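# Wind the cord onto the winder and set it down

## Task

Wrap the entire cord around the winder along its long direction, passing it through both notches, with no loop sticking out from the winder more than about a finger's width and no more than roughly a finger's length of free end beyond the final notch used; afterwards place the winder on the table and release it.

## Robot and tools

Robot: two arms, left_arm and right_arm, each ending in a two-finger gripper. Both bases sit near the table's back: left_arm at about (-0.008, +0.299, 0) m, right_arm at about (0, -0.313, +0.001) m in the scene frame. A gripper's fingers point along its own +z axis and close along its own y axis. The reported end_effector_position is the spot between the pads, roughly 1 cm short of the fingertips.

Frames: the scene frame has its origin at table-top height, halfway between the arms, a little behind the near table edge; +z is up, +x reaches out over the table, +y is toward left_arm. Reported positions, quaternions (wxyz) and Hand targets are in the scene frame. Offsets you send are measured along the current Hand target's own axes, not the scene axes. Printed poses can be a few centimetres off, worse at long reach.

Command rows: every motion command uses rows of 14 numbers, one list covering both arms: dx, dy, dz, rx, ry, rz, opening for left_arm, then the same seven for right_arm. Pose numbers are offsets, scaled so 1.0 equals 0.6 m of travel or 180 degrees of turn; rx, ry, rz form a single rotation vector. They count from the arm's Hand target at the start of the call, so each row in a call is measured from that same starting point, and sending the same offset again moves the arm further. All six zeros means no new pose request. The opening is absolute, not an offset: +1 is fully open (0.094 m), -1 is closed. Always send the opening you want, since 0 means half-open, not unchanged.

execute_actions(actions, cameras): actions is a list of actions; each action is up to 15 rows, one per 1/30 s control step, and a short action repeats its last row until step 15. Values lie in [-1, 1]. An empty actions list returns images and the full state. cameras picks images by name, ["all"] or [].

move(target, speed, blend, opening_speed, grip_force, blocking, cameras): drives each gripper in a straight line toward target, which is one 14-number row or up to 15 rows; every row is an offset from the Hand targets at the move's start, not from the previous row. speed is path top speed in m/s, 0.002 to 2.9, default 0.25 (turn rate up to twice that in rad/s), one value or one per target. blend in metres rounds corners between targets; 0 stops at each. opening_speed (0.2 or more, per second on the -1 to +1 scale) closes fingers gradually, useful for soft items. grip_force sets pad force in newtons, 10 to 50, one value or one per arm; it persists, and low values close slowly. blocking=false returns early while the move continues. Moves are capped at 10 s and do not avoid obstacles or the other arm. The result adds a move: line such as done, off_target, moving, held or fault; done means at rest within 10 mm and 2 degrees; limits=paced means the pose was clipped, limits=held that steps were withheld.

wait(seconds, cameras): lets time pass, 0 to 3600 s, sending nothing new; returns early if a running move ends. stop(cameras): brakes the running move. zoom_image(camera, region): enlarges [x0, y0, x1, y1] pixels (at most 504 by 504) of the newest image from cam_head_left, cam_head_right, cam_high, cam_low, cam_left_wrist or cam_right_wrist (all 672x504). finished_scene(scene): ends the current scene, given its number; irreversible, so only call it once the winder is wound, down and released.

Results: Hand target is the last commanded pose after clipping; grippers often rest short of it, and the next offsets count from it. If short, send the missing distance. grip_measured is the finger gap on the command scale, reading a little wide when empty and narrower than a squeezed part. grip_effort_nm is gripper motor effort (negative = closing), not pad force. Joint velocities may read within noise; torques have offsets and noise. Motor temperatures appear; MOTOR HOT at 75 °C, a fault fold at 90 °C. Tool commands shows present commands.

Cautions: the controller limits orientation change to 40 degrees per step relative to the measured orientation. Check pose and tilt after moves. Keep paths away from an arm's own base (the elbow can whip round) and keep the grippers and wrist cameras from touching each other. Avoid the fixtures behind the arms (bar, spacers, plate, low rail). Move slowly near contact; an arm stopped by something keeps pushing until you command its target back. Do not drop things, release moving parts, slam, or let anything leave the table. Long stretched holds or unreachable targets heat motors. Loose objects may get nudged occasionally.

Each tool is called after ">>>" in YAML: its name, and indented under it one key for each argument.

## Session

>>> execute_actions:
  actions: []
  cameras: ["cam_high", "cam_head_left"]

Scene clock: 0.00 s.
left_arm: end_effector_position=(+0.3695, +0.3288, +0.0787) grip_measured=+1.000 grip_effort_nm=n/a end_effector_quat_wxyz=(+0.564, -0.084, +0.821, +0.038) | right_arm: end_effector_position=(+0.3968, -0.3154, +0.0824) grip_measured=+1.000 grip_effort_nm=n/a end_effector_quat_wxyz=(+0.577, +0.011, +0.815, -0.051)
Joint positions: left_arm=[-0.016 1.543 0.312 0.841 -0.138 -0.099 0.094] | right_arm=[0.067 1.598 0.356 0.91 0.151 -0.02 0.094]
Joint velocities: within noise
Joint torques (N m): no reading
Motor temperatures (°C): left_arm=[24 38 39 34 25 25 25] | right_arm=[22 39 31 32 24 25 26]
Heat: left arm: 39 °C; right arm: 39 °C.
Hand target: left_arm +0.3743, +0.3291, +0.0886; +0.577, -0.084, +0.812, +0.037 | right_arm +0.3982, -0.3154, +0.0848; +0.579, +0.011, +0.814, -0.051
Tool commands: left_gripper/opening=+1.0 right_gripper/opening=+1.0
Images, in order (width x height): cam_head_left 672x504, cam_high 672x504.

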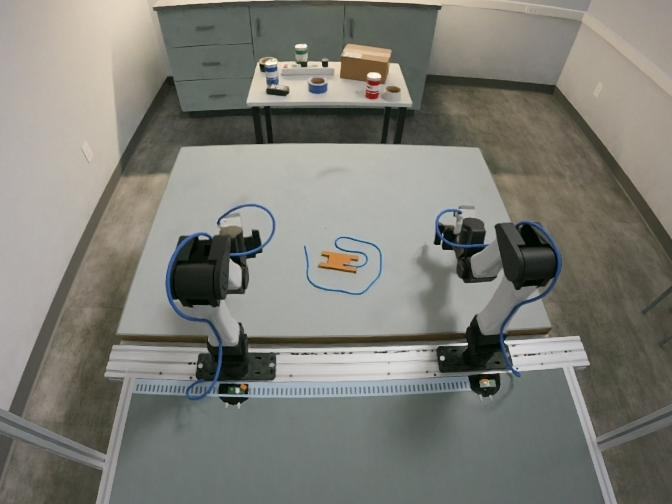

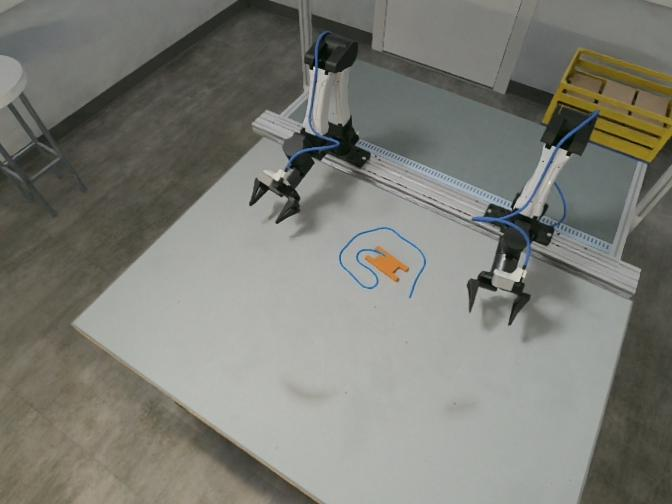

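>>> zoom_image:
  camera: "cam_high"
  region: [325, 210, 445, 310]

>>> zoom_image:
  camera: "cam_head_left"
  region: [290, 225, 400, 305]

Scaled by 4.200 from the camera's image (finer frame: 960x720).

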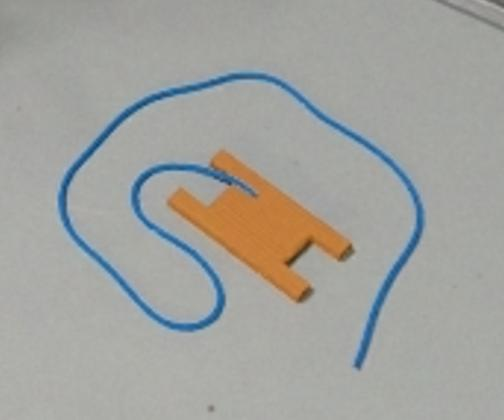

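Scaled by 4.582 from the camera's image (finer frame: 960x720).

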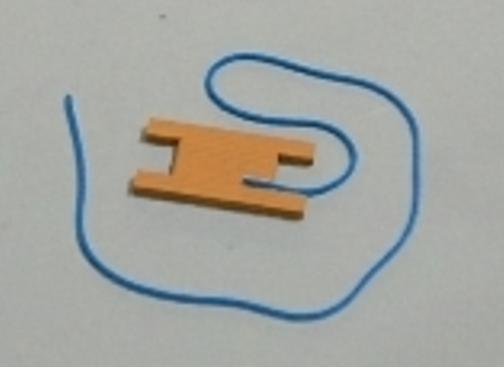

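>>> move:
  target: [0.0094, -0.4564, -0.184, 0.0628, 0.3894, 0.1101, 0.702, 0, 0, 0, 0, 0, 0, 1.0]
  speed: 0.25
  cameras: ["cam_left_wrist"]

Scene clock: 8.00 s.
left_arm: end_effector_position=(+0.3172, +0.0458, +0.1281) grip_measured=+0.704 grip_effort_nm=-0.09 end_effector_quat_wxyz=(+0.001, +0.100, +0.995, +0.003) | right_arm: end_effector_position=(+0.3968, -0.3154, +0.0824) grip_measured=+1.000 grip_effort_nm=-0.02 end_effector_quat_wxyz=(+0.577, +0.011, +0.815, -0.051)
Joint positions: left_arm=[-0.685 2.156 2.075 -1.498 0.011 -0.453 0.08] | right_arm=[0.067 1.598 0.356 0.91 0.151 -0.02 0.094]
Joint torques (N m): left_arm=[0.23 -9.13 7.47 0.3 0.06 -0.02] | right_arm=[0.29 -5.37 4.51 1.88 0.02 -0.06]
Heat: left arm: 40 °C; right arm: 39 °C.
Hand target: left_arm +0.3189, +0.0420, +0.1301; +0.001, +0.095, +0.995, +0.000 | right_arm +0.3982, -0.3154, +0.0848; +0.579, +0.011, +0.814, -0.051
Off the commanded pose: left_arm 0.005 m, 1 deg | right_arm 0.003 m, 0 deg.
move: done
cam_left_wrist: T_world_to_cam=[[-0.17252, -0.98499, 0.00567, 0.09857], [-0.90424, 0.16065, 0.39565, 0.26827], [-0.39062, 0.06313, -0.91838, 0.32499]] pos_world=[0.38654, 0.03348, 0.19176]

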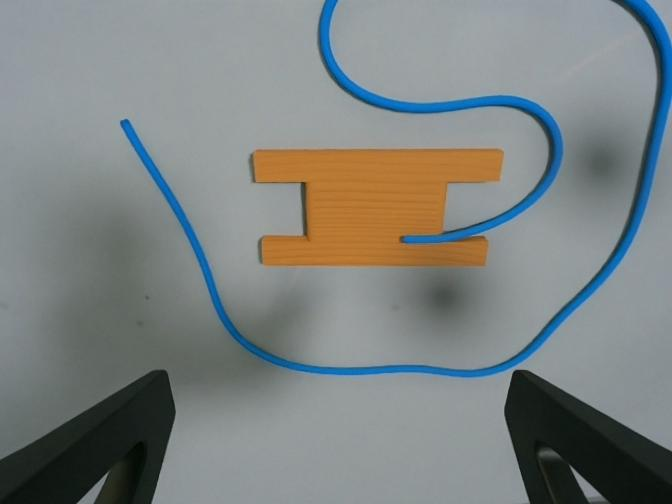

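>>> move:
  target: [-0.0285, -0.0276, 0.1167, 0, 0, 0, 0.702, 0, 0, 0, 0, 0, 0, 1.0]
  speed: 0.12
  cameras: ["cam_left_wrist"]

Scene clock: 10.70 s.
left_arm: end_effector_position=(+0.3309, +0.0276, +0.0667) grip_measured=+0.704 grip_effort_nm=-0.09 end_effector_quat_wxyz=(-0.001, +0.099, +0.995, +0.003) | right_arm: end_effector_position=(+0.3968, -0.3154, +0.0824) grip_measured=+1.000 grip_effort_nm=-0.02 end_effector_quat_wxyz=(+0.577, +0.011, +0.815, -0.051)
Joint positions: left_arm=[-0.701 2.246 1.977 -1.313 0.012 -0.47 0.08] | right_arm=[0.067 1.598 0.356 0.91 0.151 -0.02 0.094]
Joint torques (N m): left_arm=[0.03 -9.77 4.97 0.63 0.03 -0.03] | right_arm=[0.2 -5.18 4.68 1.87 0.03 -0.1]
Heat: left arm: 40 °C; right arm: 39 °C.
Hand target: left_arm +0.3327, +0.0225, +0.0601; +0.001, +0.095, +0.995, +0.000 | right_arm +0.3982, -0.3154, +0.0848; +0.579, +0.011, +0.814, -0.051
Off the commanded pose: left_arm 0.009 m, 1 deg | right_arm 0.003 m, 0 deg.
move: done
cam_left_wrist: T_world_to_cam=[[-0.17061, -0.98532, 0.00551, 0.08279], [-0.90333, 0.15864, 0.39852, 0.30763], [-0.39355, 0.06301, -0.91714, 0.27599]] pos_world=[0.40063, 0.01538, 0.13006]

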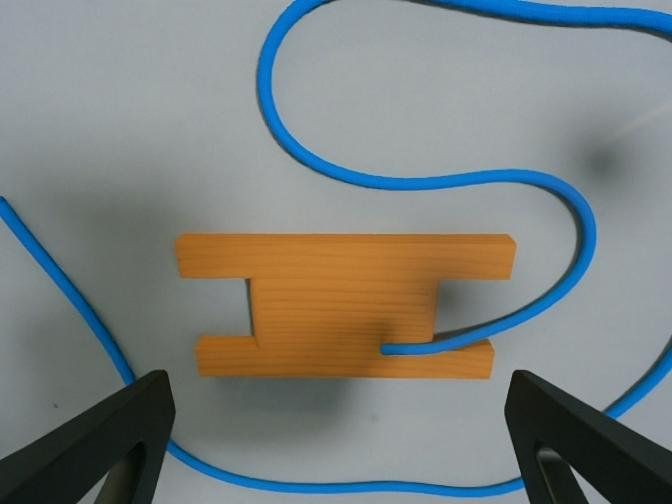

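>>> move:
  target: [-0.0026, -0.003, 0.0985, 0, 0, 0, 0.702, 0, 0, 0, 0, 0, 0, 1.0]
  speed: 0.07
  cameras: ["cam_left_wrist"]

Scene clock: 13.00 s.
left_arm: end_effector_position=(+0.3332, +0.0228, +0.0124) grip_measured=+0.704 grip_effort_nm=-0.08 end_effector_quat_wxyz=(+0.001, +0.098, +0.995, -0.002) | right_arm: end_effector_position=(+0.3968, -0.3154, +0.0824) grip_measured=+1.000 grip_effort_nm=-0.02 end_effector_quat_wxyz=(+0.577, +0.011, +0.815, -0.051)
Joint positions: left_arm=[-0.706 2.287 1.829 -1.115 0.019 -0.477 0.08] | right_arm=[0.067 1.598 0.356 0.91 0.151 -0.02 0.094]
Joint torques (N m): left_arm=[0.1 -9.46 4.19 0.72 -0.03 -0.02] | right_arm=[0.39 -5.22 4.63 1.89 0.04 -0.06]
Heat: left arm: 40 °C; right arm: 39 °C.
Hand target: left_arm +0.3340, +0.0204, +0.0010; +0.001, +0.095, +0.995, +0.000 | right_arm +0.3982, -0.3154, +0.0848; +0.579, +0.011, +0.814, -0.051
Off the commanded pose: left_arm 0.012 m, 0 deg | right_arm 0.003 m, 0 deg.
move: off_target (left_arm)
cam_left_wrist: T_world_to_cam=[[-0.16848, -0.98559, 0.01522, 0.0779], [-0.90468, 0.16075, 0.3946, 0.33251], [-0.39136, 0.05272, -0.91873, 0.22689]] pos_world=[0.40274, 0.01136, 0.07606]

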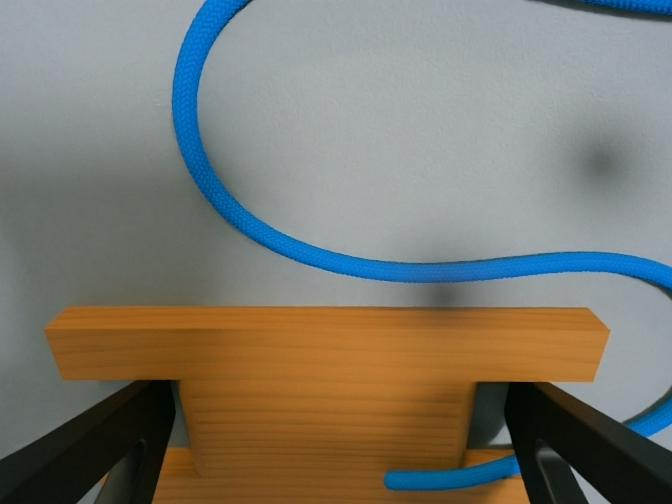

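>>> move:
  target: [0.0015, 0, 0.011, 0, 0, 0, 0.702, 0, 0, 0, 0, 0, 0, 1.0]
  speed: 0.03

Scene clock: 14.27 s.
left_arm: end_effector_position=(+0.3319, +0.0218, +0.0103) grip_measured=+0.704 grip_effort_nm=-0.08 end_effector_quat_wxyz=(-0.002, +0.098, +0.995, -0.006) | right_arm: end_effector_position=(+0.3968, -0.3154, +0.0824) grip_measured=+1.000 grip_effort_nm=-0.01 end_effector_quat_wxyz=(+0.577, +0.011, +0.815, -0.051)
Joint positions: left_arm=[-0.706 2.287 1.82 -1.105 0.028 -0.477 0.08] | right_arm=[0.067 1.598 0.356 0.91 0.151 -0.02 0.094]
Joint torques (N m): left_arm=[-0.01 -9.14 3.15 0.89 -0.11 -0.02] | right_arm=[0.29 -5.33 4.68 1.92 -0.01 -0.08]
Heat: left arm: 40 °C; right arm: 39 °C.
Hand target: left_arm +0.3331, +0.0206, -0.0056; +0.001, +0.095, +0.995, +0.000 | right_arm +0.3982, -0.3154, +0.0848; +0.579, +0.011, +0.814, -0.051
Off the commanded pose: left_arm 0.016 m, 1 deg | right_arm 0.003 m, 0 deg.
move: off_target (left_arm)

>>> move:
  target: [0, 0, -0.018, 0, 0, 0, 0.2, 0, 0, 0, 0, 0, 0, 0.4]
  speed: 0.03
  opening_speed: 0.5
  grip_force: [25, 45]
  cameras: ["cam_left_wrist"]

Scene clock: 16.00 s.
left_arm: end_effector_position=(+0.3320, +0.0212, +0.0103) grip_measured=+0.411 grip_effort_nm=-0.54 end_effector_quat_wxyz=(-0.001, +0.098, +0.995, -0.007) | right_arm: end_effector_position=(+0.3968, -0.3154, +0.0824) grip_measured=+0.403 grip_effort_nm=-0.11 end_effector_quat_wxyz=(+0.577, +0.011, +0.815, -0.051)
Joint positions: left_arm=[-0.706 2.287 1.82 -1.103 0.03 -0.477 0.066] | right_arm=[0.067 1.598 0.356 0.91 0.151 -0.02 0.066]
Joint torques (N m): left_arm=[0.02 -10.13 5.23 0.5 -0.13 -0.02] | right_arm=[0.35 -5.26 4.52 1.88 -0.01 -0.04]
Heat: left arm: 40 °C; right arm: 39 °C.
Hand target: left_arm +0.3331, +0.0206, +0.0052; +0.001, +0.095, +0.995, +0.000 | right_arm +0.3982, -0.3154, +0.0848; +0.579, +0.011, +0.814, -0.051
Off the commanded pose: left_arm 0.005 m, 1 deg | right_arm 0.003 m, 0 deg.
grip_force (N): 25, 45
move: done
cam_left_wrist: T_world_to_cam=[[-0.1685, -0.98535, 0.02634, 0.07607], [-0.90255, 0.16498, 0.39772, 0.33166], [-0.39624, 0.04324, -0.91713, 0.22631]] pos_world=[0.40183, 0.01045, 0.07365]

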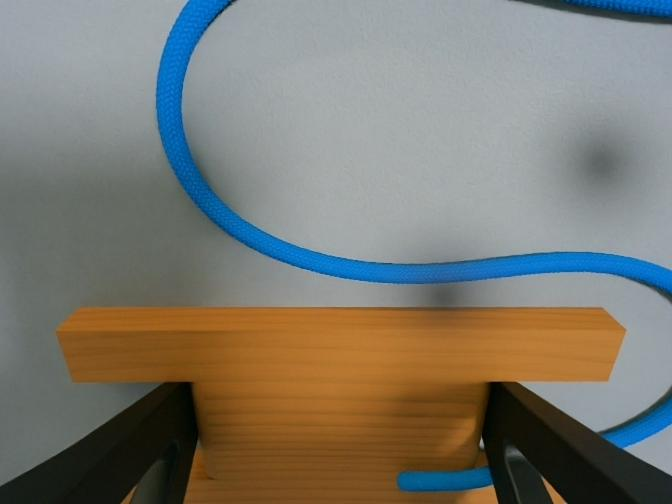

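>>> move:
  target:
    - [0, 0, -0.15, 0, 0, 0, 0.2, 0, 0, 0, 0, 0, 0, 0.0]
    - [-0.05, 0.154, -0.225, 0, 0, -0.389, 0.2, -0.061, 0.4798, -0.21, -0.383, 0.2225, 0.379, 0.0]
  speed: 0.2
  blend: 0.02
  cameras: ["cam_left_wrist", "cam_high"]

Scene clock: 24.97 s.
left_arm: end_effector_position=(+0.3748, +0.1013, +0.1199) grip_measured=+0.411 grip_effort_nm=-0.54 end_effector_quat_wxyz=(-0.013, -0.483, +0.875, +0.007) | right_arm: end_effector_position=(+0.3092, -0.0204, +0.1205) grip_measured=+0.002 grip_effort_nm=-0.11 end_effector_quat_wxyz=(+0.116, +0.163, +0.715, +0.670)
Joint positions: left_arm=[-0.495 2.287 2.252 -1.57 0.028 -1.47 0.066] | right_arm=[0.507 1.841 0.487 1.266 -0.674 1.562 0.047]
Joint torques (N m): left_arm=[1.18 -14.13 7.3 0.15 -0.16 -0.07] | right_arm=[0.91 -5.41 4.81 2.69 0.03 -0.01]
Motor temperatures (°C): left_arm=[24 43 41 34 25 25 25] | right_arm=[22 39 33 38 24 25 25]
Heat: left arm: 43 °C; right arm: 39 °C.
Hand target: left_arm +0.3799, +0.1057, +0.1402; +0.001, -0.493, +0.870, +0.000 | right_arm +0.3139, -0.0156, +0.1399; +0.139, +0.140, +0.692, +0.695
Off the commanded pose: left_arm 0.021 m, 2 deg | right_arm 0.021 m, 5 deg.
joint sent to its limit (left arm) — joint 4 (wrist pitch), lower limit. The joint targets still meet the commanded pose.
grip_force (N): 25, 45
move: off_target (left_arm, right_arm); blend cut to 0 m at target 1
cam_left_wrist: T_world_to_cam=[[0.85992, -0.51025, -0.0131, -0.26954], [-0.46089, -0.78725, 0.40966, 0.24297], [-0.21935, -0.34624, -0.91214, 0.31294]] pos_world=[0.41241, 0.1621, 0.18238]
Images, in order (width x height): cam_high 672x504, cam_left_wrist 672x504.

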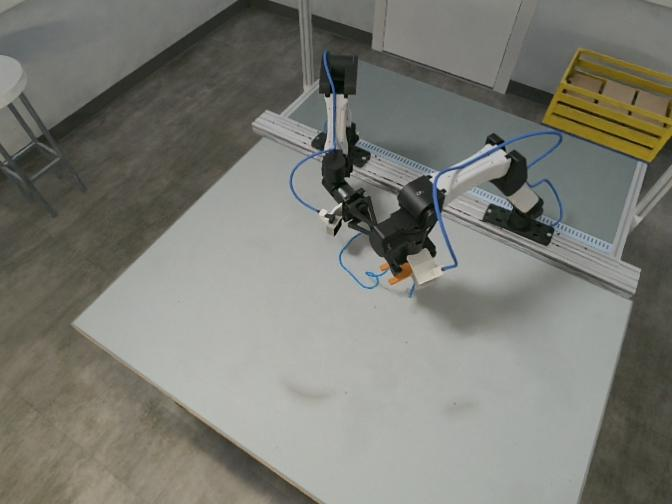

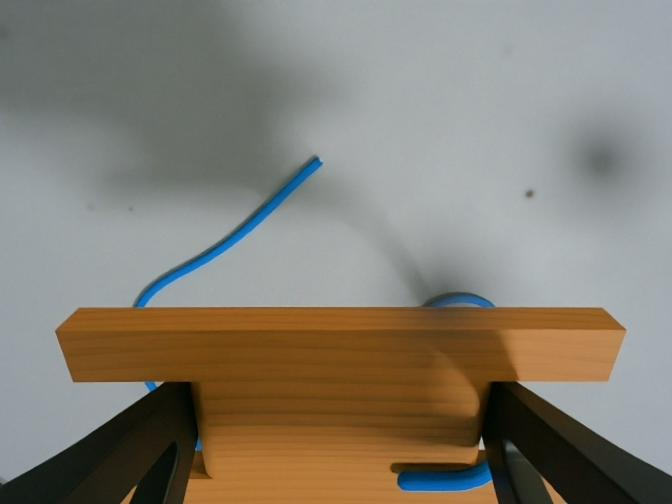

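>>> move:
  target: [0, 0, 0, 0, 0, 0, 0.2, 0, -0.003, 0.0997, -0.024, 0, -0.0167, 0.0]
  speed: 0.12
  cameras: ["cam_right_wrist"]

Scene clock: 26.73 s.
left_arm: end_effector_position=(+0.3748, +0.1013, +0.1199) grip_measured=+0.411 grip_effort_nm=-0.54 end_effector_quat_wxyz=(-0.013, -0.483, +0.875, +0.007) | right_arm: end_effector_position=(+0.3338, +0.0354, +0.1168) grip_measured=+0.002 grip_effort_nm=-0.11 end_effector_quat_wxyz=(+0.135, +0.140, +0.699, +0.688)
Joint positions: left_arm=[-0.495 2.287 2.252 -1.57 0.028 -1.47 0.066] | right_arm=[0.619 2.045 0.692 1.342 -0.568 1.562 0.047]
Joint torques (N m): left_arm=[1.21 -14.15 7.36 0.16 -0.15 -0.06] | right_arm=[0.91 -6.72 5.01 2.84 0.14 -0.11]
Heat: left arm: 44 °C; right arm: 39 °C.
Hand target: left_arm +0.3799, +0.1057, +0.1402; +0.001, -0.493, +0.870, +0.000 | right_arm +0.3369, +0.0397, +0.1383; +0.162, +0.116, +0.669, +0.716
Off the commanded pose: left_arm 0.021 m, 2 deg | right_arm 0.022 m, 6 deg.
joint sent to its limit (left arm) — joint 4 (wrist pitch), lower limit. The joint targets still meet the commanded pose.
grip_force (N): 25, 45
move: off_target (right_arm)
cam_right_wrist: T_world_to_cam=[[-0.00911, 0.0057, -0.99994, 0.11931], [-0.99788, -0.06456, 0.00872, 0.37251], [-0.0645, 0.9979, 0.00627, 0.07638]] pos_world=[0.37773, -0.05286, 0.11557]

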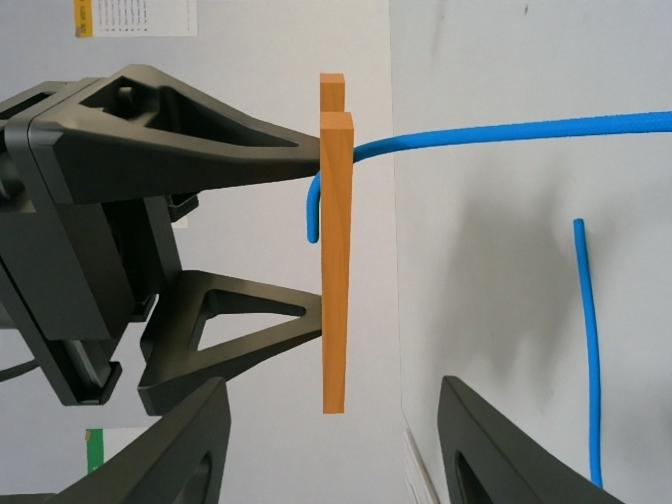

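>>> move:
  target: [0, 0, 0, 0, 0, 0, 0.2, -0.0225, -0.007, 0.0764, 0, 0, 0, 0.0]
  speed: 0.06
  cameras: ["cam_right_wrist"]

Scene clock: 29.10 s.
left_arm: end_effector_position=(+0.3777, +0.1072, +0.1199) grip_measured=+0.411 grip_effort_nm=-0.54 end_effector_quat_wxyz=(-0.004, -0.487, +0.873, +0.013) | right_arm: end_effector_position=(+0.3630, +0.0725, +0.1337) grip_measured=+0.002 grip_effort_nm=-0.11 end_effector_quat_wxyz=(+0.153, +0.119, +0.677, +0.710)
Joint positions: left_arm=[-0.488 2.287 2.252 -1.57 0.007 -1.472 0.066] | right_arm=[0.654 2.148 0.898 1.319 -0.539 1.562 0.047]
Joint torques (N m): left_arm=[0.69 -14.15 7.35 0.14 0.01 -0.03] | right_arm=[0.94 -7.82 6 2.01 0.22 -0.09]
Heat: left arm: 45 °C; right arm: 40 °C.
Hand target: left_arm +0.3799, +0.1057, +0.1402; +0.000, -0.493, +0.870, +0.000 | right_arm +0.3674, +0.0768, +0.1385; +0.162, +0.116, +0.669, +0.716
Off the commanded pose: left_arm 0.020 m, 2 deg | right_arm 0.008 m, 2 deg.
joint sent to its limit (left arm) — joint 4 (wrist pitch), lower limit. The joint targets still meet the commanded pose.
grip_force (N): 25, 45
move: done
cam_right_wrist: T_world_to_cam=[[0.05618, 0.05454, -0.99693, 0.10865], [-0.99583, -0.06876, -0.05988, 0.4127], [-0.07182, 0.99614, 0.05045, 0.03809]] pos_world=[0.40761, -0.01549, 0.1311]

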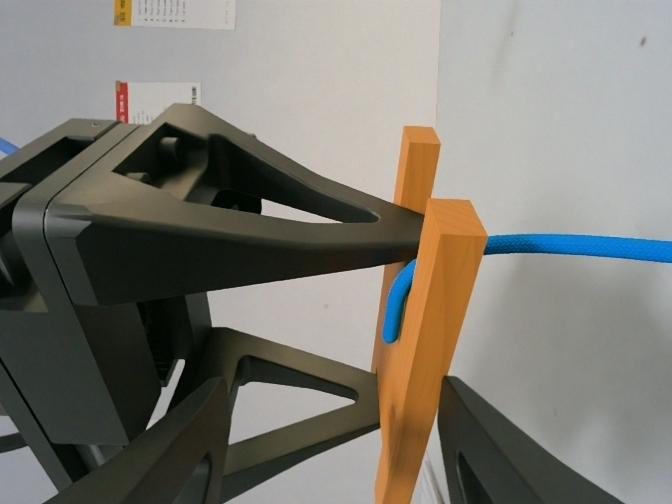

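>>> move:
  target: [0, 0, 0, 0, 0, 0, 0.2, 0.002, -0.044, -0.0034, 0, 0, 0, 0.0]
  speed: 0.06
  cameras: ["cam_right_wrist"]

Scene clock: 30.33 s.
left_arm: end_effector_position=(+0.3770, +0.1065, +0.1199) grip_measured=+0.411 grip_effort_nm=-0.54 end_effector_quat_wxyz=(-0.007, -0.487, +0.873, +0.012) | right_arm: end_effector_position=(+0.3652, +0.0732, +0.0955) grip_measured=+0.002 grip_effort_nm=-0.10 end_effector_quat_wxyz=(+0.139, +0.137, +0.695, +0.692)
Joint positions: left_arm=[-0.488 2.287 2.252 -1.571 0.012 -1.472 0.066] | right_arm=[0.654 2.234 0.907 1.33 -0.533 1.562 0.047]
Joint torques (N m): left_arm=[0.7 -14.04 7.32 0.15 -0.01 -0.03] | right_arm=[0.99 -8.06 4.79 2.76 0.14 -0.1]
Heat: left arm: 45 °C; right arm: 40 °C.
Hand target: left_arm +0.3799, +0.1057, +0.1402; +0.000, -0.493, +0.870, +0.000 | right_arm +0.3675, +0.0768, +0.1118; +0.162, +0.117, +0.669, +0.716
Off the commanded pose: left_arm 0.021 m, 2 deg | right_arm 0.017 m, 5 deg.
joint sent to its limit (left arm) — joint 4 (wrist pitch), lower limit. The joint targets still meet the commanded pose.
grip_force (N): 25, 45
move: off_target (right_arm)
cam_right_wrist: T_world_to_cam=[[0.00234, 0.01387, -0.9999, 0.09332], [-0.99791, -0.06455, -0.00323, 0.40772], [-0.06459, 0.99782, 0.01369, 0.04016]] pos_world=[0.40924, -0.01505, 0.09408]

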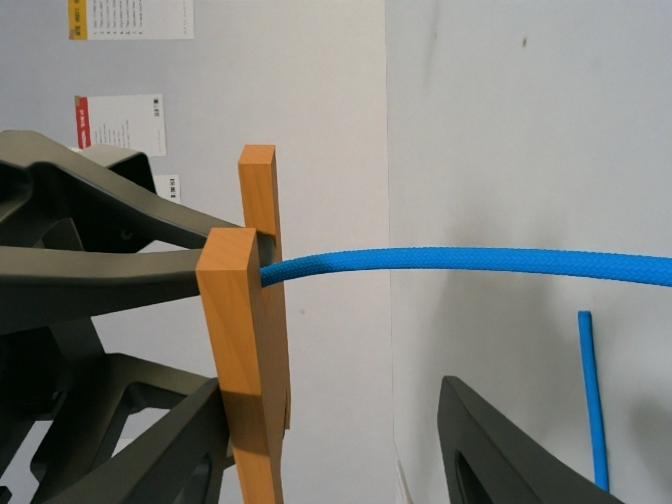

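>>> move:
  target: [0, 0, 0, 0, 0, 0, 0.2, -0.0017, 0.0325, 0.0026, 0, 0, 0, 0.0]
  speed: 0.06

Scene clock: 31.43 s.
left_arm: end_effector_position=(+0.3770, +0.1065, +0.1199) grip_measured=+0.411 grip_effort_nm=-0.54 end_effector_quat_wxyz=(-0.007, -0.487, +0.873, +0.012) | right_arm: end_effector_position=(+0.3655, +0.0733, +0.1038) grip_measured=+0.002 grip_effort_nm=-0.10 end_effector_quat_wxyz=(+0.142, +0.133, +0.691, +0.696)
Joint positions: left_arm=[-0.488 2.287 2.252 -1.571 0.012 -1.472 0.066] | right_arm=[0.654 2.216 0.907 1.327 -0.533 1.562 0.047]
Joint torques (N m): left_arm=[0.68 -14.27 7.19 0.16 0 -0.03] | right_arm=[0.8 -12.19 4.92 2.22 0.13 -0.07]
Heat: left arm: 46 °C; right arm: 40 °C.
Hand target: left_arm +0.3799, +0.1057, +0.1402; +0.000, -0.493, +0.870, +0.000 | right_arm +0.3675, +0.0768, +0.1315; +0.162, +0.117, +0.669, +0.716
Off the commanded pose: left_arm 0.021 m, 2 deg | right_arm 0.028 m, 5 deg.
joint sent to its limit (left arm) — joint 4 (wrist pitch), lower limit. The joint targets still meet the commanded pose.
grip_force (N): 25, 45
move: off_target (right_arm)

>>> move:
  target: [0, 0, 0, 0, 0, 0, 0.2, -0.001, 0.0175, 0.0014, 0, 0, 0, 0.0]
  speed: 0.04
  cameras: ["cam_right_wrist"]

Scene clock: 32.57 s.
left_arm: end_effector_position=(+0.3770, +0.1065, +0.1199) grip_measured=+0.411 grip_effort_nm=-0.54 end_effector_quat_wxyz=(-0.007, -0.487, +0.873, +0.012) | right_arm: end_effector_position=(+0.3657, +0.0734, +0.1198) grip_measured=+0.002 grip_effort_nm=-0.10 end_effector_quat_wxyz=(+0.148, +0.127, +0.685, +0.702)
Joint positions: left_arm=[-0.488 2.287 2.252 -1.571 0.012 -1.472 0.066] | right_arm=[0.654 2.179 0.907 1.314 -0.533 1.562 0.047]
Joint torques (N m): left_arm=[0.68 -14.16 7.36 0.15 -0.01 -0.02] | right_arm=[0.9 -12.11 5.18 1.99 0.14 -0.11]
Heat: left arm: 46 °C; right arm: 41 °C.
Hand target: left_arm +0.3799, +0.1057, +0.1402; +0.000, -0.493, +0.870, +0.000 | right_arm +0.3676, +0.0768, +0.1420; +0.162, +0.117, +0.669, +0.716
Off the commanded pose: left_arm 0.021 m, 2 deg | right_arm 0.023 m, 3 deg.
joint sent to its limit (left arm) — joint 4 (wrist pitch), lower limit. The joint targets still meet the commanded pose.
grip_force (N): 25, 45
move: off_target (right_arm)
cam_right_wrist: T_world_to_cam=[[0.03374, 0.03749, -0.99873, 0.10427], [-0.99732, -0.0636, -0.03608, 0.41188], [-0.06487, 0.99727, 0.03524, 0.03721]] pos_world=[0.40967, -0.01483, 0.11769]

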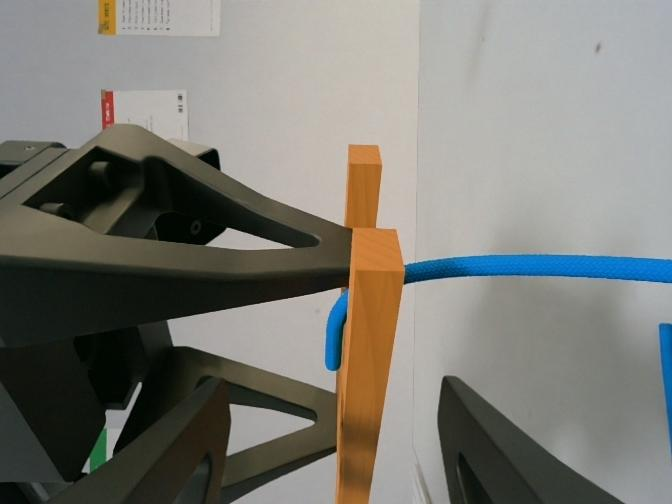

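>>> move:
  target: [0, 0, 0, 0, 0, 0, 0.2, 0.001, -0.0117, -0.001, 0, 0, 0, 0.0]
  speed: 0.04

Scene clock: 33.20 s.
left_arm: end_effector_position=(+0.3770, +0.1065, +0.1199) grip_measured=+0.411 grip_effort_nm=-0.54 end_effector_quat_wxyz=(-0.007, -0.487, +0.873, +0.012) | right_arm: end_effector_position=(+0.3657, +0.0734, +0.1198) grip_measured=+0.002 grip_effort_nm=-0.10 end_effector_quat_wxyz=(+0.148, +0.128, +0.685, +0.702)
Joint positions: left_arm=[-0.488 2.287 2.252 -1.571 0.012 -1.472 0.066] | right_arm=[0.654 2.179 0.907 1.314 -0.533 1.562 0.047]
Joint torques (N m): left_arm=[0.68 -14.09 7.35 0.16 -0.01 -0.03] | right_arm=[0.84 -9.99 5.05 2.15 0.15 -0.09]
Heat: left arm: 46 °C; right arm: 41 °C.
Hand target: left_arm +0.3799, +0.1057, +0.1402; +0.000, -0.493, +0.870, +0.000 | right_arm +0.3673, +0.0768, +0.1350; +0.162, +0.117, +0.669, +0.716
Off the commanded pose: left_arm 0.021 m, 2 deg | right_arm 0.016 m, 3 deg.
joint sent to its limit (left arm) — joint 4 (wrist pitch), lower limit. The joint targets still meet the commanded pose.
grip_force (N): 25, 45
move: off_target (right_arm)

>>> move:
  target: [0, 0, 0, 0, 0, 0, 0.2, 0.0005, -0.005, -0.0004, 0, 0, 0, -0.95]
  speed: 0.04
  opening_speed: 0.4
  grip_force: [25, 42]
  cameras: ["cam_right_wrist"]

Scene clock: 35.93 s.
left_arm: end_effector_position=(+0.3778, +0.1060, +0.1216) grip_measured=+0.411 grip_effort_nm=-0.54 end_effector_quat_wxyz=(-0.005, -0.487, +0.873, +0.009) | right_arm: end_effector_position=(+0.3665, +0.0731, +0.1173) grip_measured=-0.856 grip_effort_nm=-0.90 end_effector_quat_wxyz=(+0.144, +0.135, +0.687, +0.700)
Joint positions: left_arm=[-0.488 2.287 2.258 -1.573 0.013 -1.472 0.066] | right_arm=[0.654 2.179 0.907 1.303 -0.528 1.571 0.007]
Joint torques (N m): left_arm=[0.7 -14.08 6.83 0.19 -0.01 -0.03] | right_arm=[0.95 -9.05 4.96 2.4 0.11 -0.16]
Heat: left arm: 47 °C; right arm: 42 °C.
Hand target: left_arm +0.3799, +0.1056, +0.1402; +0.001, -0.493, +0.870, -0.001 | right_arm +0.3672, +0.0769, +0.1320; +0.162, +0.117, +0.669, +0.716
Off the commanded pose: left_arm 0.019 m, 2 deg | right_arm 0.015 m, 4 deg.
joint sent to its limit (left arm) — joint 4 (wrist pitch), lower limit. The joint targets still meet the commanded pose.
grip_force (N): 25, 42
move: off_target (right_arm)
cam_right_wrist: T_world_to_cam=[[0.01728, 0.03405, -0.99927, 0.10811], [-0.99807, -0.05901, -0.01927, 0.41065], [-0.05962, 0.99768, 0.03297, 0.03597]] pos_world=[0.41014, -0.01534, 0.11475]

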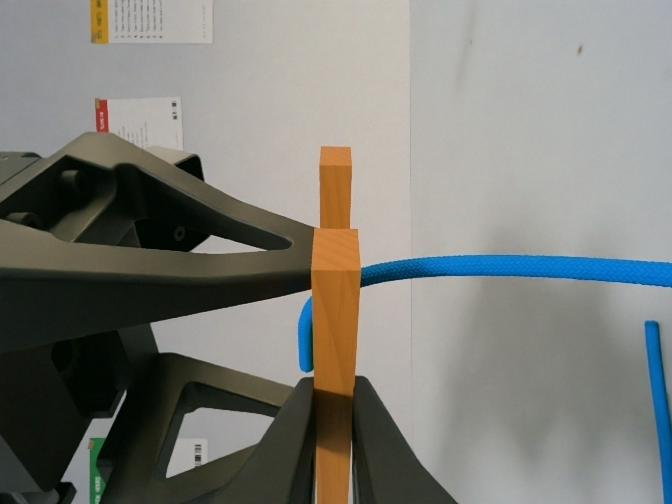

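>>> move:
  target:
    - [0, 0, 0, 0, 0, 0, 0.56, 0, 0, 0, 0, 0, 0, -0.95]
    - [0, 0, -0.11, 0, 0, 0, 0.56, 0, 0, 0, 0, 0, 0, -0.95]
  speed: 0.1
  opening_speed: 0.5

>>> move:
  target:
    - [0.1, 0.06, -0.03, 0.3, -0.086, 0.3, 0.0, 0, 0, 0, 0, 0, 0, -0.95]
    - [0.1, 0.06, -0.03, 0.607, -0.172, 0.607, 0.0, -0.0308, 0.4806, -0.108, 0.0214, 0.1266, 0.0204, -0.95]
  speed: 0.22
  blend: 0.02

Scene clock: 39.63 s.
left_arm: end_effector_position=(+0.3791, +0.1039, +0.1825) grip_measured=+0.558 grip_effort_nm=0.14 end_effector_quat_wxyz=(+0.040, -0.485, +0.872, -0.057) | right_arm: end_effector_position=(+0.3665, +0.0731, +0.1173) grip_measured=-0.856 grip_effort_nm=-0.90 end_effector_quat_wxyz=(+0.144, +0.135, +0.687, +0.700)
Joint positions: left_arm=[-0.488 2.165 2.3 -1.574 0.015 -1.472 0.073] | right_arm=[0.654 2.179 0.907 1.303 -0.528 1.571 0.007]
Joint torques (N m): left_arm=[0.9 -13.93 7.23 0.57 -0.04 -0.02] | right_arm=[0.88 -9.14 5.07 2.41 0.13 -0.19]
Motor temperatures (°C): left_arm=[24 48 43 33 25 25 25] | right_arm=[22 43 34 42 24 25 26]
Heat: left arm: 48 °C; right arm: 43 °C.
Hand target: left_arm +0.3798, +0.1057, +0.2063; +0.001, -0.493, +0.870, -0.001 | right_arm +0.3672, +0.0769, +0.1320; +0.162, +0.117, +0.669, +0.716
Off the commanded pose: left_arm 0.024 m, 8 deg | right_arm 0.015 m, 4 deg.
joint sent to its limit (left arm) — joint 4 (wrist pitch), lower limit. The joint targets are off in orientation, not in position.
grip_force (N): 25, 42
move: off_target (left_arm)

Scene clock: 47.33 s.
left_arm: end_effector_position=(+0.3130, +0.0707, +0.2195) grip_measured=+0.001 grip_effort_nm=-0.06 end_effector_quat_wxyz=(+0.491, +0.493, +0.514, -0.501) | right_arm: end_effector_position=(+0.3400, -0.0020, +0.4017) grip_measured=-0.856 grip_effort_nm=-0.90 end_effector_quat_wxyz=(-0.011, +0.013, +0.710, +0.704)
Joint positions: left_arm=[-0.194 1.698 0.795 0.874 1.398 -0.017 0.047] | right_arm=[0.391 1.642 1.52 0.105 -1.185 1.581 0.007]
Joint torques (N m): left_arm=[1.13 -5.53 6.28 1.95 0.09 0.04] | right_arm=[-0.17 -8.02 7.91 1.47 -0.04 -0.18]
Heat: left arm: 47 °C; right arm: 45 °C.
Hand target: left_arm +0.3181, +0.0728, +0.2241; +0.503, +0.496, +0.504, -0.496 | right_arm +0.3374, -0.0053, +0.4148; +0.000, -0.001, +0.707, +0.707
Off the commanded pose: left_arm 0.007 m, 2 deg | right_arm 0.014 m, 2 deg.
grip_force (N): 25, 42
move: off_target (right_arm)

>>> execute_actions:
  actions: []
  cameras: ["cam_left_wrist", "cam_high"]

Scene clock: 47.47 s.
left_arm: end_effector_position=(+0.3130, +0.0707, +0.2196) grip_measured=+0.001 grip_effort_nm=-0.06 end_effector_quat_wxyz=(+0.491, +0.493, +0.514, -0.501) | right_arm: end_effector_position=(+0.3400, -0.0020, +0.4017) grip_measured=-0.856 grip_effort_nm=-0.90 end_effector_quat_wxyz=(-0.011, +0.013, +0.710, +0.704)
Joint positions: left_arm=[-0.194 1.698 0.795 0.874 1.398 -0.017 0.047] | right_arm=[0.391 1.642 1.52 0.105 -1.185 1.581 0.007]
Joint velocities: within noise
Joint torques (N m): left_arm=[1.14 -5.56 6.2 1.93 0.09 0] | right_arm=[-0.28 -8.02 8.23 1.54 -0.09 -0.2]
Motor temperatures (°C): left_arm=[24 47 43 34 25 25 25] | right_arm=[22 45 34 42 24 25 26]
Heat: left arm: 47 °C; right arm: 45 °C.
Hand target: left_arm +0.3181, +0.0728, +0.2241; +0.503, +0.496, +0.504, -0.496 | right_arm +0.3374, -0.0053, +0.4148; +0.000, -0.001, +0.707, +0.707
Tool commands: left_gripper/opening=+0.0 right_gripper/opening=-0.95
Off the commanded pose: left_arm 0.007 m, 2 deg | right_arm 0.014 m, 2 deg.
grip_force (N): 25, 42
camera_calibration:
cam_left_wrist: T_world_to_cam=[[-0.99829, 0.00007, 0.05846, 0.29902], [-0.05332, 0.40886, -0.91104, 0.22739], [-0.02397, -0.9126, -0.40816, 0.24794]] pos_world=[0.31658, 0.13327, 0.29088]
Images, in order (width x height): cam_high 672x504, cam_left_wrist 672x504.

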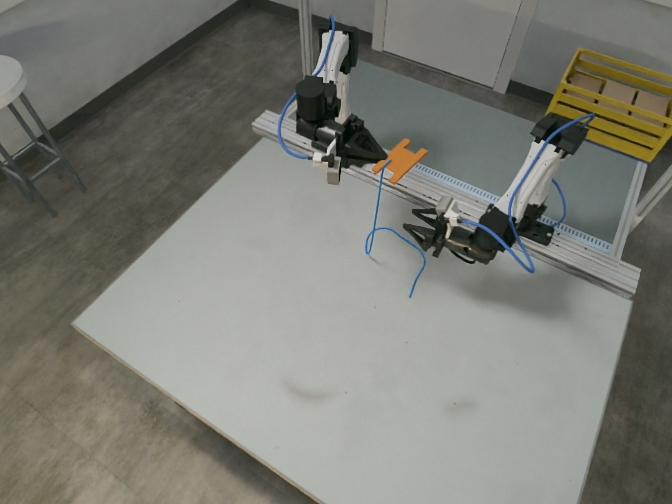

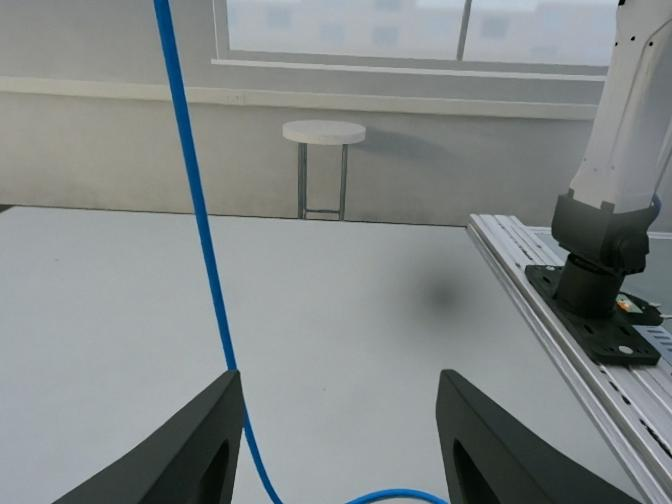

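>>> move:
  target: [-0.2017, 0.028, -0.028, 0, 0, 0, -0.5, 0, 0, 0, 0, 0, 0, -0.95]
  speed: 0.15
  cameras: ["cam_left_wrist"]

Scene clock: 50.43 s.
left_arm: end_effector_position=(+0.3381, +0.0862, +0.3231) grip_measured=-0.498 grip_effort_nm=-0.09 end_effector_quat_wxyz=(+0.481, +0.477, +0.523, -0.517) | right_arm: end_effector_position=(+0.3400, -0.0020, +0.4017) grip_measured=-0.856 grip_effort_nm=-0.90 end_effector_quat_wxyz=(-0.011, +0.013, +0.710, +0.704)
Joint positions: left_arm=[-0.135 1.619 1.123 0.567 1.457 -0.167 0.024] | right_arm=[0.391 1.642 1.52 0.105 -1.185 1.581 0.007]
Joint torques (N m): left_arm=[1.21 -9.65 8.51 1.47 0.04 0.29] | right_arm=[-0.17 -8.08 8.21 1.47 -0.11 -0.21]
Heat: left arm: 46 °C; right arm: 45 °C.
Hand target: left_arm +0.3347, +0.0898, +0.3452; +0.503, +0.496, +0.504, -0.496 | right_arm +0.3374, -0.0053, +0.4148; +0.000, -0.001, +0.707, +0.707
Off the commanded pose: left_arm 0.023 m, 5 deg | right_arm 0.014 m, 2 deg.
grip_force (N): 25, 42
move: off_target (left_arm)
cam_left_wrist: T_world_to_cam=[[-0.99404, 0.00118, 0.10899, 0.30025], [-0.09959, 0.3965, -0.91261, 0.33391], [-0.0443, -0.91803, -0.39402, 0.30774]] pos_world=[0.34535, 0.14977, 0.39326]

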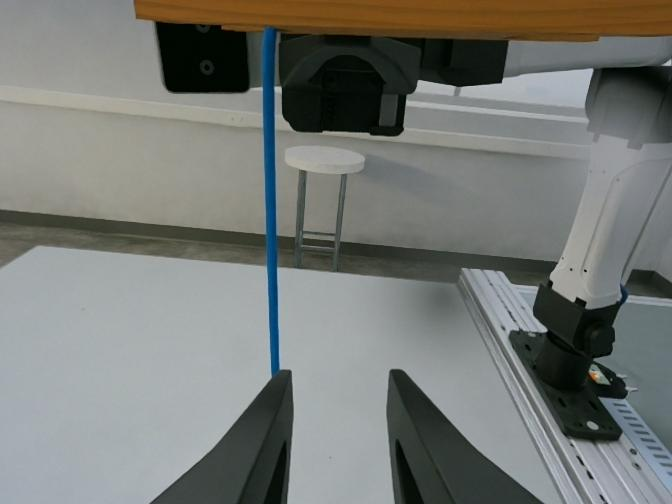

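>>> move:
  target: [0.3617, 0.03, -0.01, 0, 0, 0, -0.2, 0, 0, 0, 0, 0, 0, -0.95]
  speed: 0.2
  cameras: ["cam_left_wrist"]

Scene clock: 54.50 s.
left_arm: end_effector_position=(+0.3516, +0.0926, +0.1314) grip_measured=-0.202 grip_effort_nm=0.14 end_effector_quat_wxyz=(+0.492, +0.504, +0.510, -0.494) | right_arm: end_effector_position=(+0.3400, -0.0020, +0.4017) grip_measured=-0.856 grip_effort_nm=-0.90 end_effector_quat_wxyz=(-0.011, +0.013, +0.710, +0.704)
Joint positions: left_arm=[-0.12 2.04 0.867 0.968 1.478 0.182 0.037] | right_arm=[0.391 1.642 1.52 0.105 -1.185 1.581 0.007]
Joint torques (N m): left_arm=[1.26 -7.19 3.58 1.82 0.2 -0.01] | right_arm=[-0.24 -8.05 7.98 1.51 -0.09 -0.19]
Heat: left arm: 46 °C; right arm: 45 °C.
Hand target: left_arm +0.3524, +0.0960, +0.1283; +0.503, +0.496, +0.504, -0.496 | right_arm +0.3374, -0.0053, +0.4148; +0.000, -0.001, +0.707, +0.707
Off the commanded pose: left_arm 0.005 m, 2 deg | right_arm 0.014 m, 2 deg.
grip_force (N): 25, 42
move: done
cam_left_wrist: T_world_to_cam=[[-0.99939, 0.0073, 0.03428, 0.34566], [-0.028, 0.42195, -0.90619, 0.12947], [-0.02108, -0.90659, -0.42149, 0.23299]] pos_world=[0.35398, 0.15407, 0.20368]

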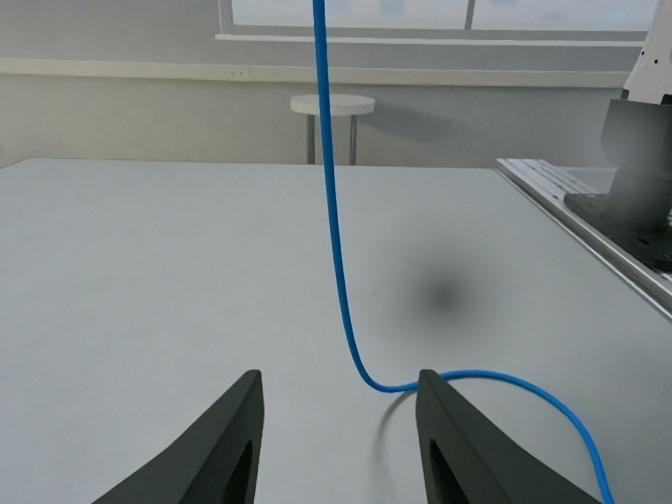

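>>> move:
  target: [0, 0, 0.169, 0, 0, 0, -0.2, 0, 0, 0, 0, 0, 0, -0.95]
  speed: 0.12
  grip_force: [45, 45]
  cameras: ["cam_left_wrist"]

Scene clock: 56.60 s.
left_arm: end_effector_position=(+0.3481, -0.0009, +0.1219) grip_measured=-0.202 grip_effort_nm=0.14 end_effector_quat_wxyz=(+0.487, +0.492, +0.517, -0.503) | right_arm: end_effector_position=(+0.3400, -0.0020, +0.4017) grip_measured=-0.858 grip_effort_nm=-0.96 end_effector_quat_wxyz=(-0.011, +0.013, +0.710, +0.704)
Joint positions: left_arm=[-0.37 2.152 0.923 1.201 1.224 -0.028 0.037] | right_arm=[0.391 1.642 1.52 0.105 -1.185 1.581 0.007]
Joint torques (N m): left_arm=[-0.06 -7.95 6.02 2.07 -0.07 -0.01] | right_arm=[-0.35 -7.99 8.14 1.54 -0.11 -0.25]
Heat: left arm: 46 °C; right arm: 45 °C.
Hand target: left_arm +0.3539, -0.0054, +0.1282; +0.503, +0.496, +0.504, -0.496 | right_arm +0.3374, -0.0053, +0.4148; +0.000, -0.001, +0.707, +0.707
Off the commanded pose: left_arm 0.010 m, 3 deg | right_arm 0.014 m, 2 deg.
grip_force (N): 45, 45
move: off_target (left_arm)
cam_left_wrist: T_world_to_cam=[[-0.99772, 0.00183, 0.06753, 0.33849], [-0.06073, 0.41325, -0.90859, 0.17187], [-0.02957, -0.91062, -0.41219, 0.14597]] pos_world=[0.35247, 0.06127, 0.19347]

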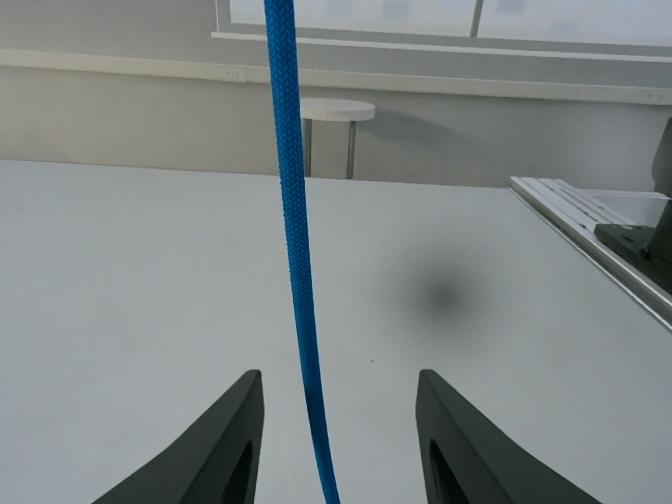

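>>> move:
  target: [0, 0.0117, 0.03, 0, 0, 0, -0.2, 0, 0, 0, 0, 0, 0, -0.95]
  speed: 0.08

>>> move:
  target: [0, 0, 0, 0, 0, 0, -0.925, 0, 0, 0, 0, 0, 0, -0.95]
  speed: 0.08
  opening_speed: 0.7
  cameras: ["cam_left_wrist"]

Scene clock: 57.83 s.
left_arm: end_effector_position=(+0.3548, -0.0196, +0.1254) grip_measured=-0.202 grip_effort_nm=0.14 end_effector_quat_wxyz=(+0.495, +0.497, +0.507, -0.500) | right_arm: end_effector_position=(+0.3400, -0.0020, +0.4017) grip_measured=-0.858 grip_effort_nm=-0.96 end_effector_quat_wxyz=(-0.011, +0.013, +0.710, +0.704)
Joint positions: left_arm=[-0.409 2.184 0.985 1.202 1.188 -0.031 0.037] | right_arm=[0.391 1.642 1.52 0.105 -1.185 1.581 0.007]
Joint torques (N m): left_arm=[0.16 -8.31 6.13 1.8 -0.09 0.04] | right_arm=[-0.16 -8.16 8.08 1.45 -0.08 -0.2]
Heat: left arm: 46 °C; right arm: 45 °C.
Hand target: left_arm +0.3611, -0.0233, +0.1281; +0.503, +0.496, +0.504, -0.497 | right_arm +0.3374, -0.0053, +0.4148; +0.000, -0.001, +0.707, +0.707
Off the commanded pose: left_arm 0.008 m, 1 deg | right_arm 0.014 m, 2 deg.
grip_force (N): 45, 45
move: done

Scene clock: 59.37 s.
left_arm: end_effector_position=(+0.3549, -0.0196, +0.1254) grip_measured=-0.918 grip_effort_nm=-0.34 end_effector_quat_wxyz=(+0.496, +0.497, +0.507, -0.500) | right_arm: end_effector_position=(+0.3400, -0.0020, +0.4017) grip_measured=-0.858 grip_effort_nm=-0.95 end_effector_quat_wxyz=(-0.011, +0.013, +0.710, +0.704)
Joint positions: left_arm=[-0.409 2.184 0.985 1.202 1.188 -0.031 0.004] | right_arm=[0.391 1.642 1.52 0.105 -1.185 1.581 0.007]
Joint torques (N m): left_arm=[0.13 -8.34 6.15 1.79 -0.1 0.03] | right_arm=[-0.05 -8.21 8.12 1.51 -0.11 -0.19]
Heat: left arm: 45 °C; right arm: 45 °C.
Hand target: left_arm +0.3611, -0.0233, +0.1281; +0.503, +0.496, +0.504, -0.497 | right_arm +0.3374, -0.0053, +0.4149; +0.000, -0.001, +0.707, +0.707
Off the commanded pose: left_arm 0.008 m, 1 deg | right_arm 0.014 m, 2 deg.
grip_force (N): 45, 45
move: done
cam_left_wrist: T_world_to_cam=[[-0.99911, 0.00504, 0.04193, 0.34891], [-0.03632, 0.40407, -0.91401, 0.17501], [-0.02155, -0.91472, -0.40352, 0.12653]] pos_world=[0.35768, 0.04327, 0.19639]

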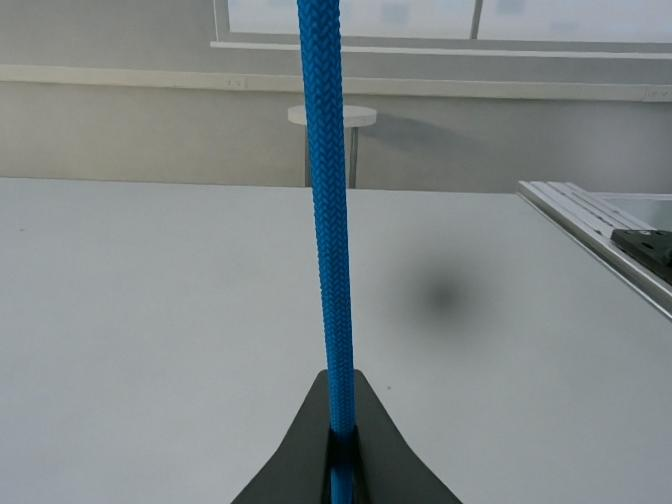

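>>> move:
  target:
    - [-0.1215, -0.1415, -0.0705, 0, 0, 0, -0.925, 0, 0, 0, 0, 0, 0, -0.95]
    - [-0.2603, -0.259, -0.0732, 0, 0, 0, -0.925, 0, 0, 0, 0, 0, 0, -0.95]
    - [-0.4467, -0.3078, -0.0778, 0, 0, 0, -0.925, 0, 0, 0, 0, 0, 0, -0.95]
    - [-0.5247, -0.3075, -0.0685, 0, 0, 0, -0.925, 0, 0, 0, 0, 0, 0, -0.95]
    - [-0.6378, -0.2705, -0.0923, 0, 0, 0, -0.925, 0, 0, 0, 0, 0, 0, -0.95]
  speed: 0.15
  blend: 0.02
  cameras: ["cam_low"]

>>> zoom_image:
  camera: "cam_low"
  region: [200, 20, 440, 240]

Scene clock: 64.50 s.
left_arm: end_effector_position=(+0.1980, +0.0276, +0.5019) grip_measured=-0.918 grip_effort_nm=-0.34 end_effector_quat_wxyz=(+0.491, +0.489, +0.515, -0.504) | right_arm: end_effector_position=(+0.3398, -0.0020, +0.4014) grip_measured=-0.858 grip_effort_nm=-0.95 end_effector_quat_wxyz=(-0.012, +0.014, +0.711, +0.703)
Joint positions: left_arm=[-0.448 1.276 1.6 -0.321 1.142 -0.056 0.004] | right_arm=[0.391 1.642 1.522 0.098 -1.185 1.581 0.007]
Joint torques (N m): left_arm=[1.22 -2.33 7.76 1.76 0.09 0.29] | right_arm=[-0.29 -8.13 8.12 1.52 -0.11 -0.21]
Heat: left arm: 44 °C; right arm: 46 °C.
Hand target: left_arm +0.1984, +0.0296, +0.5109; +0.503, +0.496, +0.504, -0.496 | right_arm +0.3373, -0.0053, +0.4149; +0.000, -0.001, +0.707, +0.707
Off the commanded pose: left_arm 0.009 m, 2 deg | right_arm 0.014 m, 2 deg.
grip_force (N): 45, 45
move: done

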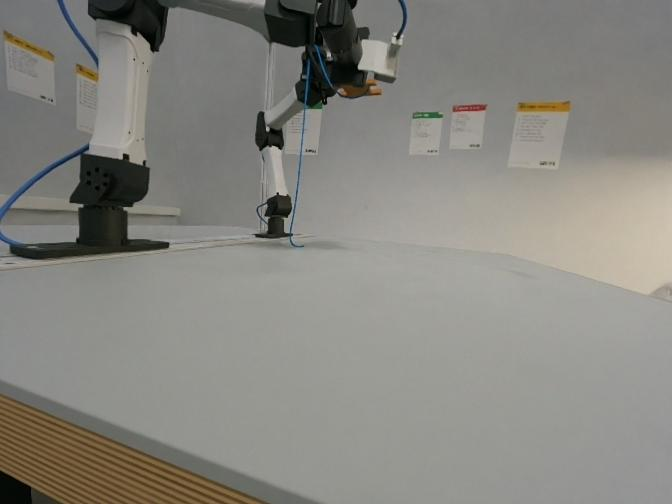

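Scaled by 2.100 from the camera's image (finer frame: 960x720).

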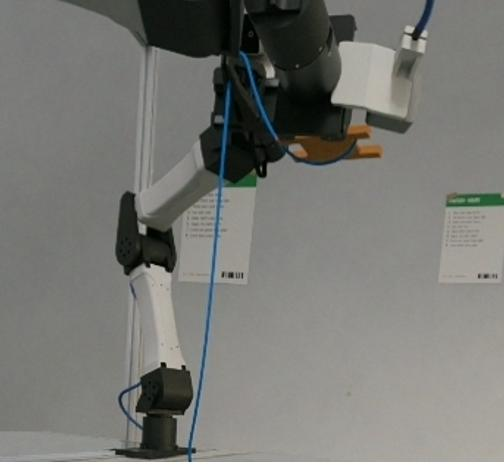

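>>> move:
  target:
    - [-0.0128, 0.1767, -0.0797, 0, 0, 0, -0.925, 0, 0, 0, 0, 0, 0, -0.95]
    - [0.0393, 0.3367, -0.0205, 0, 0, 0, -0.925, 0, 0, 0, 0, 0, 0, -0.95]
    - [0.1403, 0.3855, 0.0502, 0, 0, 0, -0.925, 0, 0, 0, 0, 0, 0, -0.95]
    - [0.2302, 0.3748, 0.06, 0, 0, 0, -0.925, 0, 0, 0, 0, 0, 0, -0.95]
    - [0.3147, 0.3138, 0.0292, 0, 0, 0, -0.925, 0, 0, 0, 0, 0, 0, -0.95]
  speed: 0.15
  blend: 0.02
  cameras: ["cam_left_wrist"]

Scene clock: 69.70 s.
left_arm: end_effector_position=(+0.3894, +0.0117, +0.3072) grip_measured=-0.919 grip_effort_nm=-0.30 end_effector_quat_wxyz=(+0.482, +0.492, +0.517, -0.508) | right_arm: end_effector_position=(+0.3435, -0.0062, +0.4002) grip_measured=-0.858 grip_effort_nm=-0.95 end_effector_quat_wxyz=(-0.011, +0.022, +0.713, +0.701)
Joint positions: left_arm=[-0.301 1.868 1.398 0.433 1.303 -0.029 0.004] | right_arm=[0.379 1.642 1.526 0.079 -1.185 1.576 0.007]
Joint torques (N m): left_arm=[0.81 -11.99 5.31 2.04 -0.05 0.06] | right_arm=[0.61 -8.23 7.92 1.73 -0.11 -0.17]
Heat: left arm: 44 °C; right arm: 46 °C.
Hand target: left_arm +0.3867, +0.0149, +0.3220; +0.503, +0.496, +0.504, -0.496 | right_arm +0.3374, -0.0053, +0.4150; +0.000, -0.001, +0.707, +0.707
Off the commanded pose: left_arm 0.015 m, 3 deg | right_arm 0.016 m, 3 deg.
grip_force (N): 45, 45
move: off_target (left_arm)
cam_left_wrist: T_world_to_cam=[[-0.99692, 0.01152, 0.07755, 0.36372], [-0.06584, 0.41407, -0.90786, 0.33929], [-0.04257, -0.91017, -0.41204, 0.24012]] pos_world=[0.39516, 0.07387, 0.37876]

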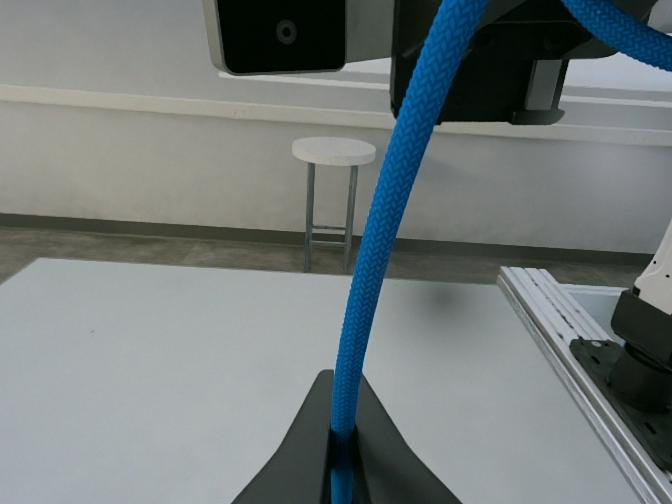

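>>> move:
  target: [0.075, 0, 0, 0, 0, 0, -0.927, 0, 0, 0, 0, 0, 0, -0.95]
  speed: 0.06
  cameras: ["cam_left_wrist"]

Scene clock: 72.10 s.
left_arm: end_effector_position=(+0.3818, +0.0141, +0.2816) grip_measured=-0.920 grip_effort_nm=-0.37 end_effector_quat_wxyz=(+0.497, +0.501, +0.503, -0.500) | right_arm: end_effector_position=(+0.3435, -0.0062, +0.4002) grip_measured=-0.858 grip_effort_nm=-0.95 end_effector_quat_wxyz=(-0.011, +0.022, +0.713, +0.701)
Joint positions: left_arm=[-0.301 1.872 1.273 0.61 1.303 -0.03 0.004] | right_arm=[0.379 1.642 1.526 0.079 -1.185 1.576 0.007]
Joint torques (N m): left_arm=[0.7 -7.66 5.18 1.95 -0.1 0.03] | right_arm=[0.8 -8.21 8.09 1.74 -0.1 -0.14]
Heat: left arm: 44 °C; right arm: 46 °C.
Hand target: left_arm +0.3867, +0.0149, +0.2770; +0.503, +0.496, +0.504, -0.496 | right_arm +0.3374, -0.0053, +0.4150; +0.000, -0.001, +0.707, +0.707
Off the commanded pose: left_arm 0.007 m, 1 deg | right_arm 0.016 m, 3 deg.
grip_force (N): 45, 45
move: done
cam_left_wrist: T_world_to_cam=[[-0.99943, 0.01253, 0.03151, 0.37208], [-0.02381, 0.40229, -0.9152, 0.30068], [-0.02415, -0.91543, -0.40176, 0.22163]] pos_world=[0.38438, 0.07726, 0.3525]

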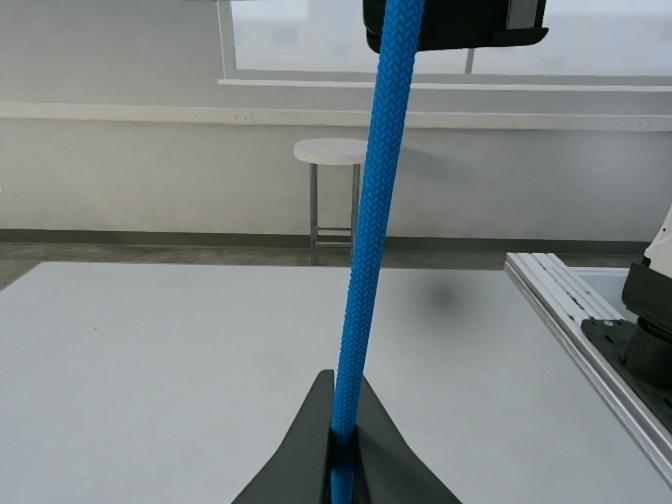

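>>> move:
  target: [0.035, -0.008, 0, 0, 0, 0, -0.927, 0, 0, 0, 0, 0, 0, -0.95]
  speed: 0.06

Scene clock: 73.63 s.
left_arm: end_effector_position=(+0.3776, +0.0157, +0.2720) grip_measured=-0.920 grip_effort_nm=-0.37 end_effector_quat_wxyz=(+0.514, +0.508, +0.487, -0.490) | right_arm: end_effector_position=(+0.3433, -0.0063, +0.3960) grip_measured=-0.858 grip_effort_nm=-0.96 end_effector_quat_wxyz=(-0.021, +0.032, +0.716, +0.697)
Joint positions: left_arm=[-0.301 1.878 1.21 0.739 1.298 -0.038 0.004] | right_arm=[0.379 1.642 1.526 0.049 -1.185 1.576 0.007]
Joint torques (N m): left_arm=[0.39 -6.64 4.27 1.59 -0.11 0] | right_arm=[0.76 -8.38 7.64 1.93 -0.09 -0.21]
Heat: left arm: 44 °C; right arm: 46 °C.
Hand target: left_arm +0.3819, +0.0148, +0.2560; +0.503, +0.496, +0.504, -0.496 | right_arm +0.3374, -0.0053, +0.4150; +0.000, -0.001, +0.707, +0.707
Off the commanded pose: left_arm 0.017 m, 3 deg | right_arm 0.020 m, 5 deg.
grip_force (N): 45, 45
move: off_target (left_arm)


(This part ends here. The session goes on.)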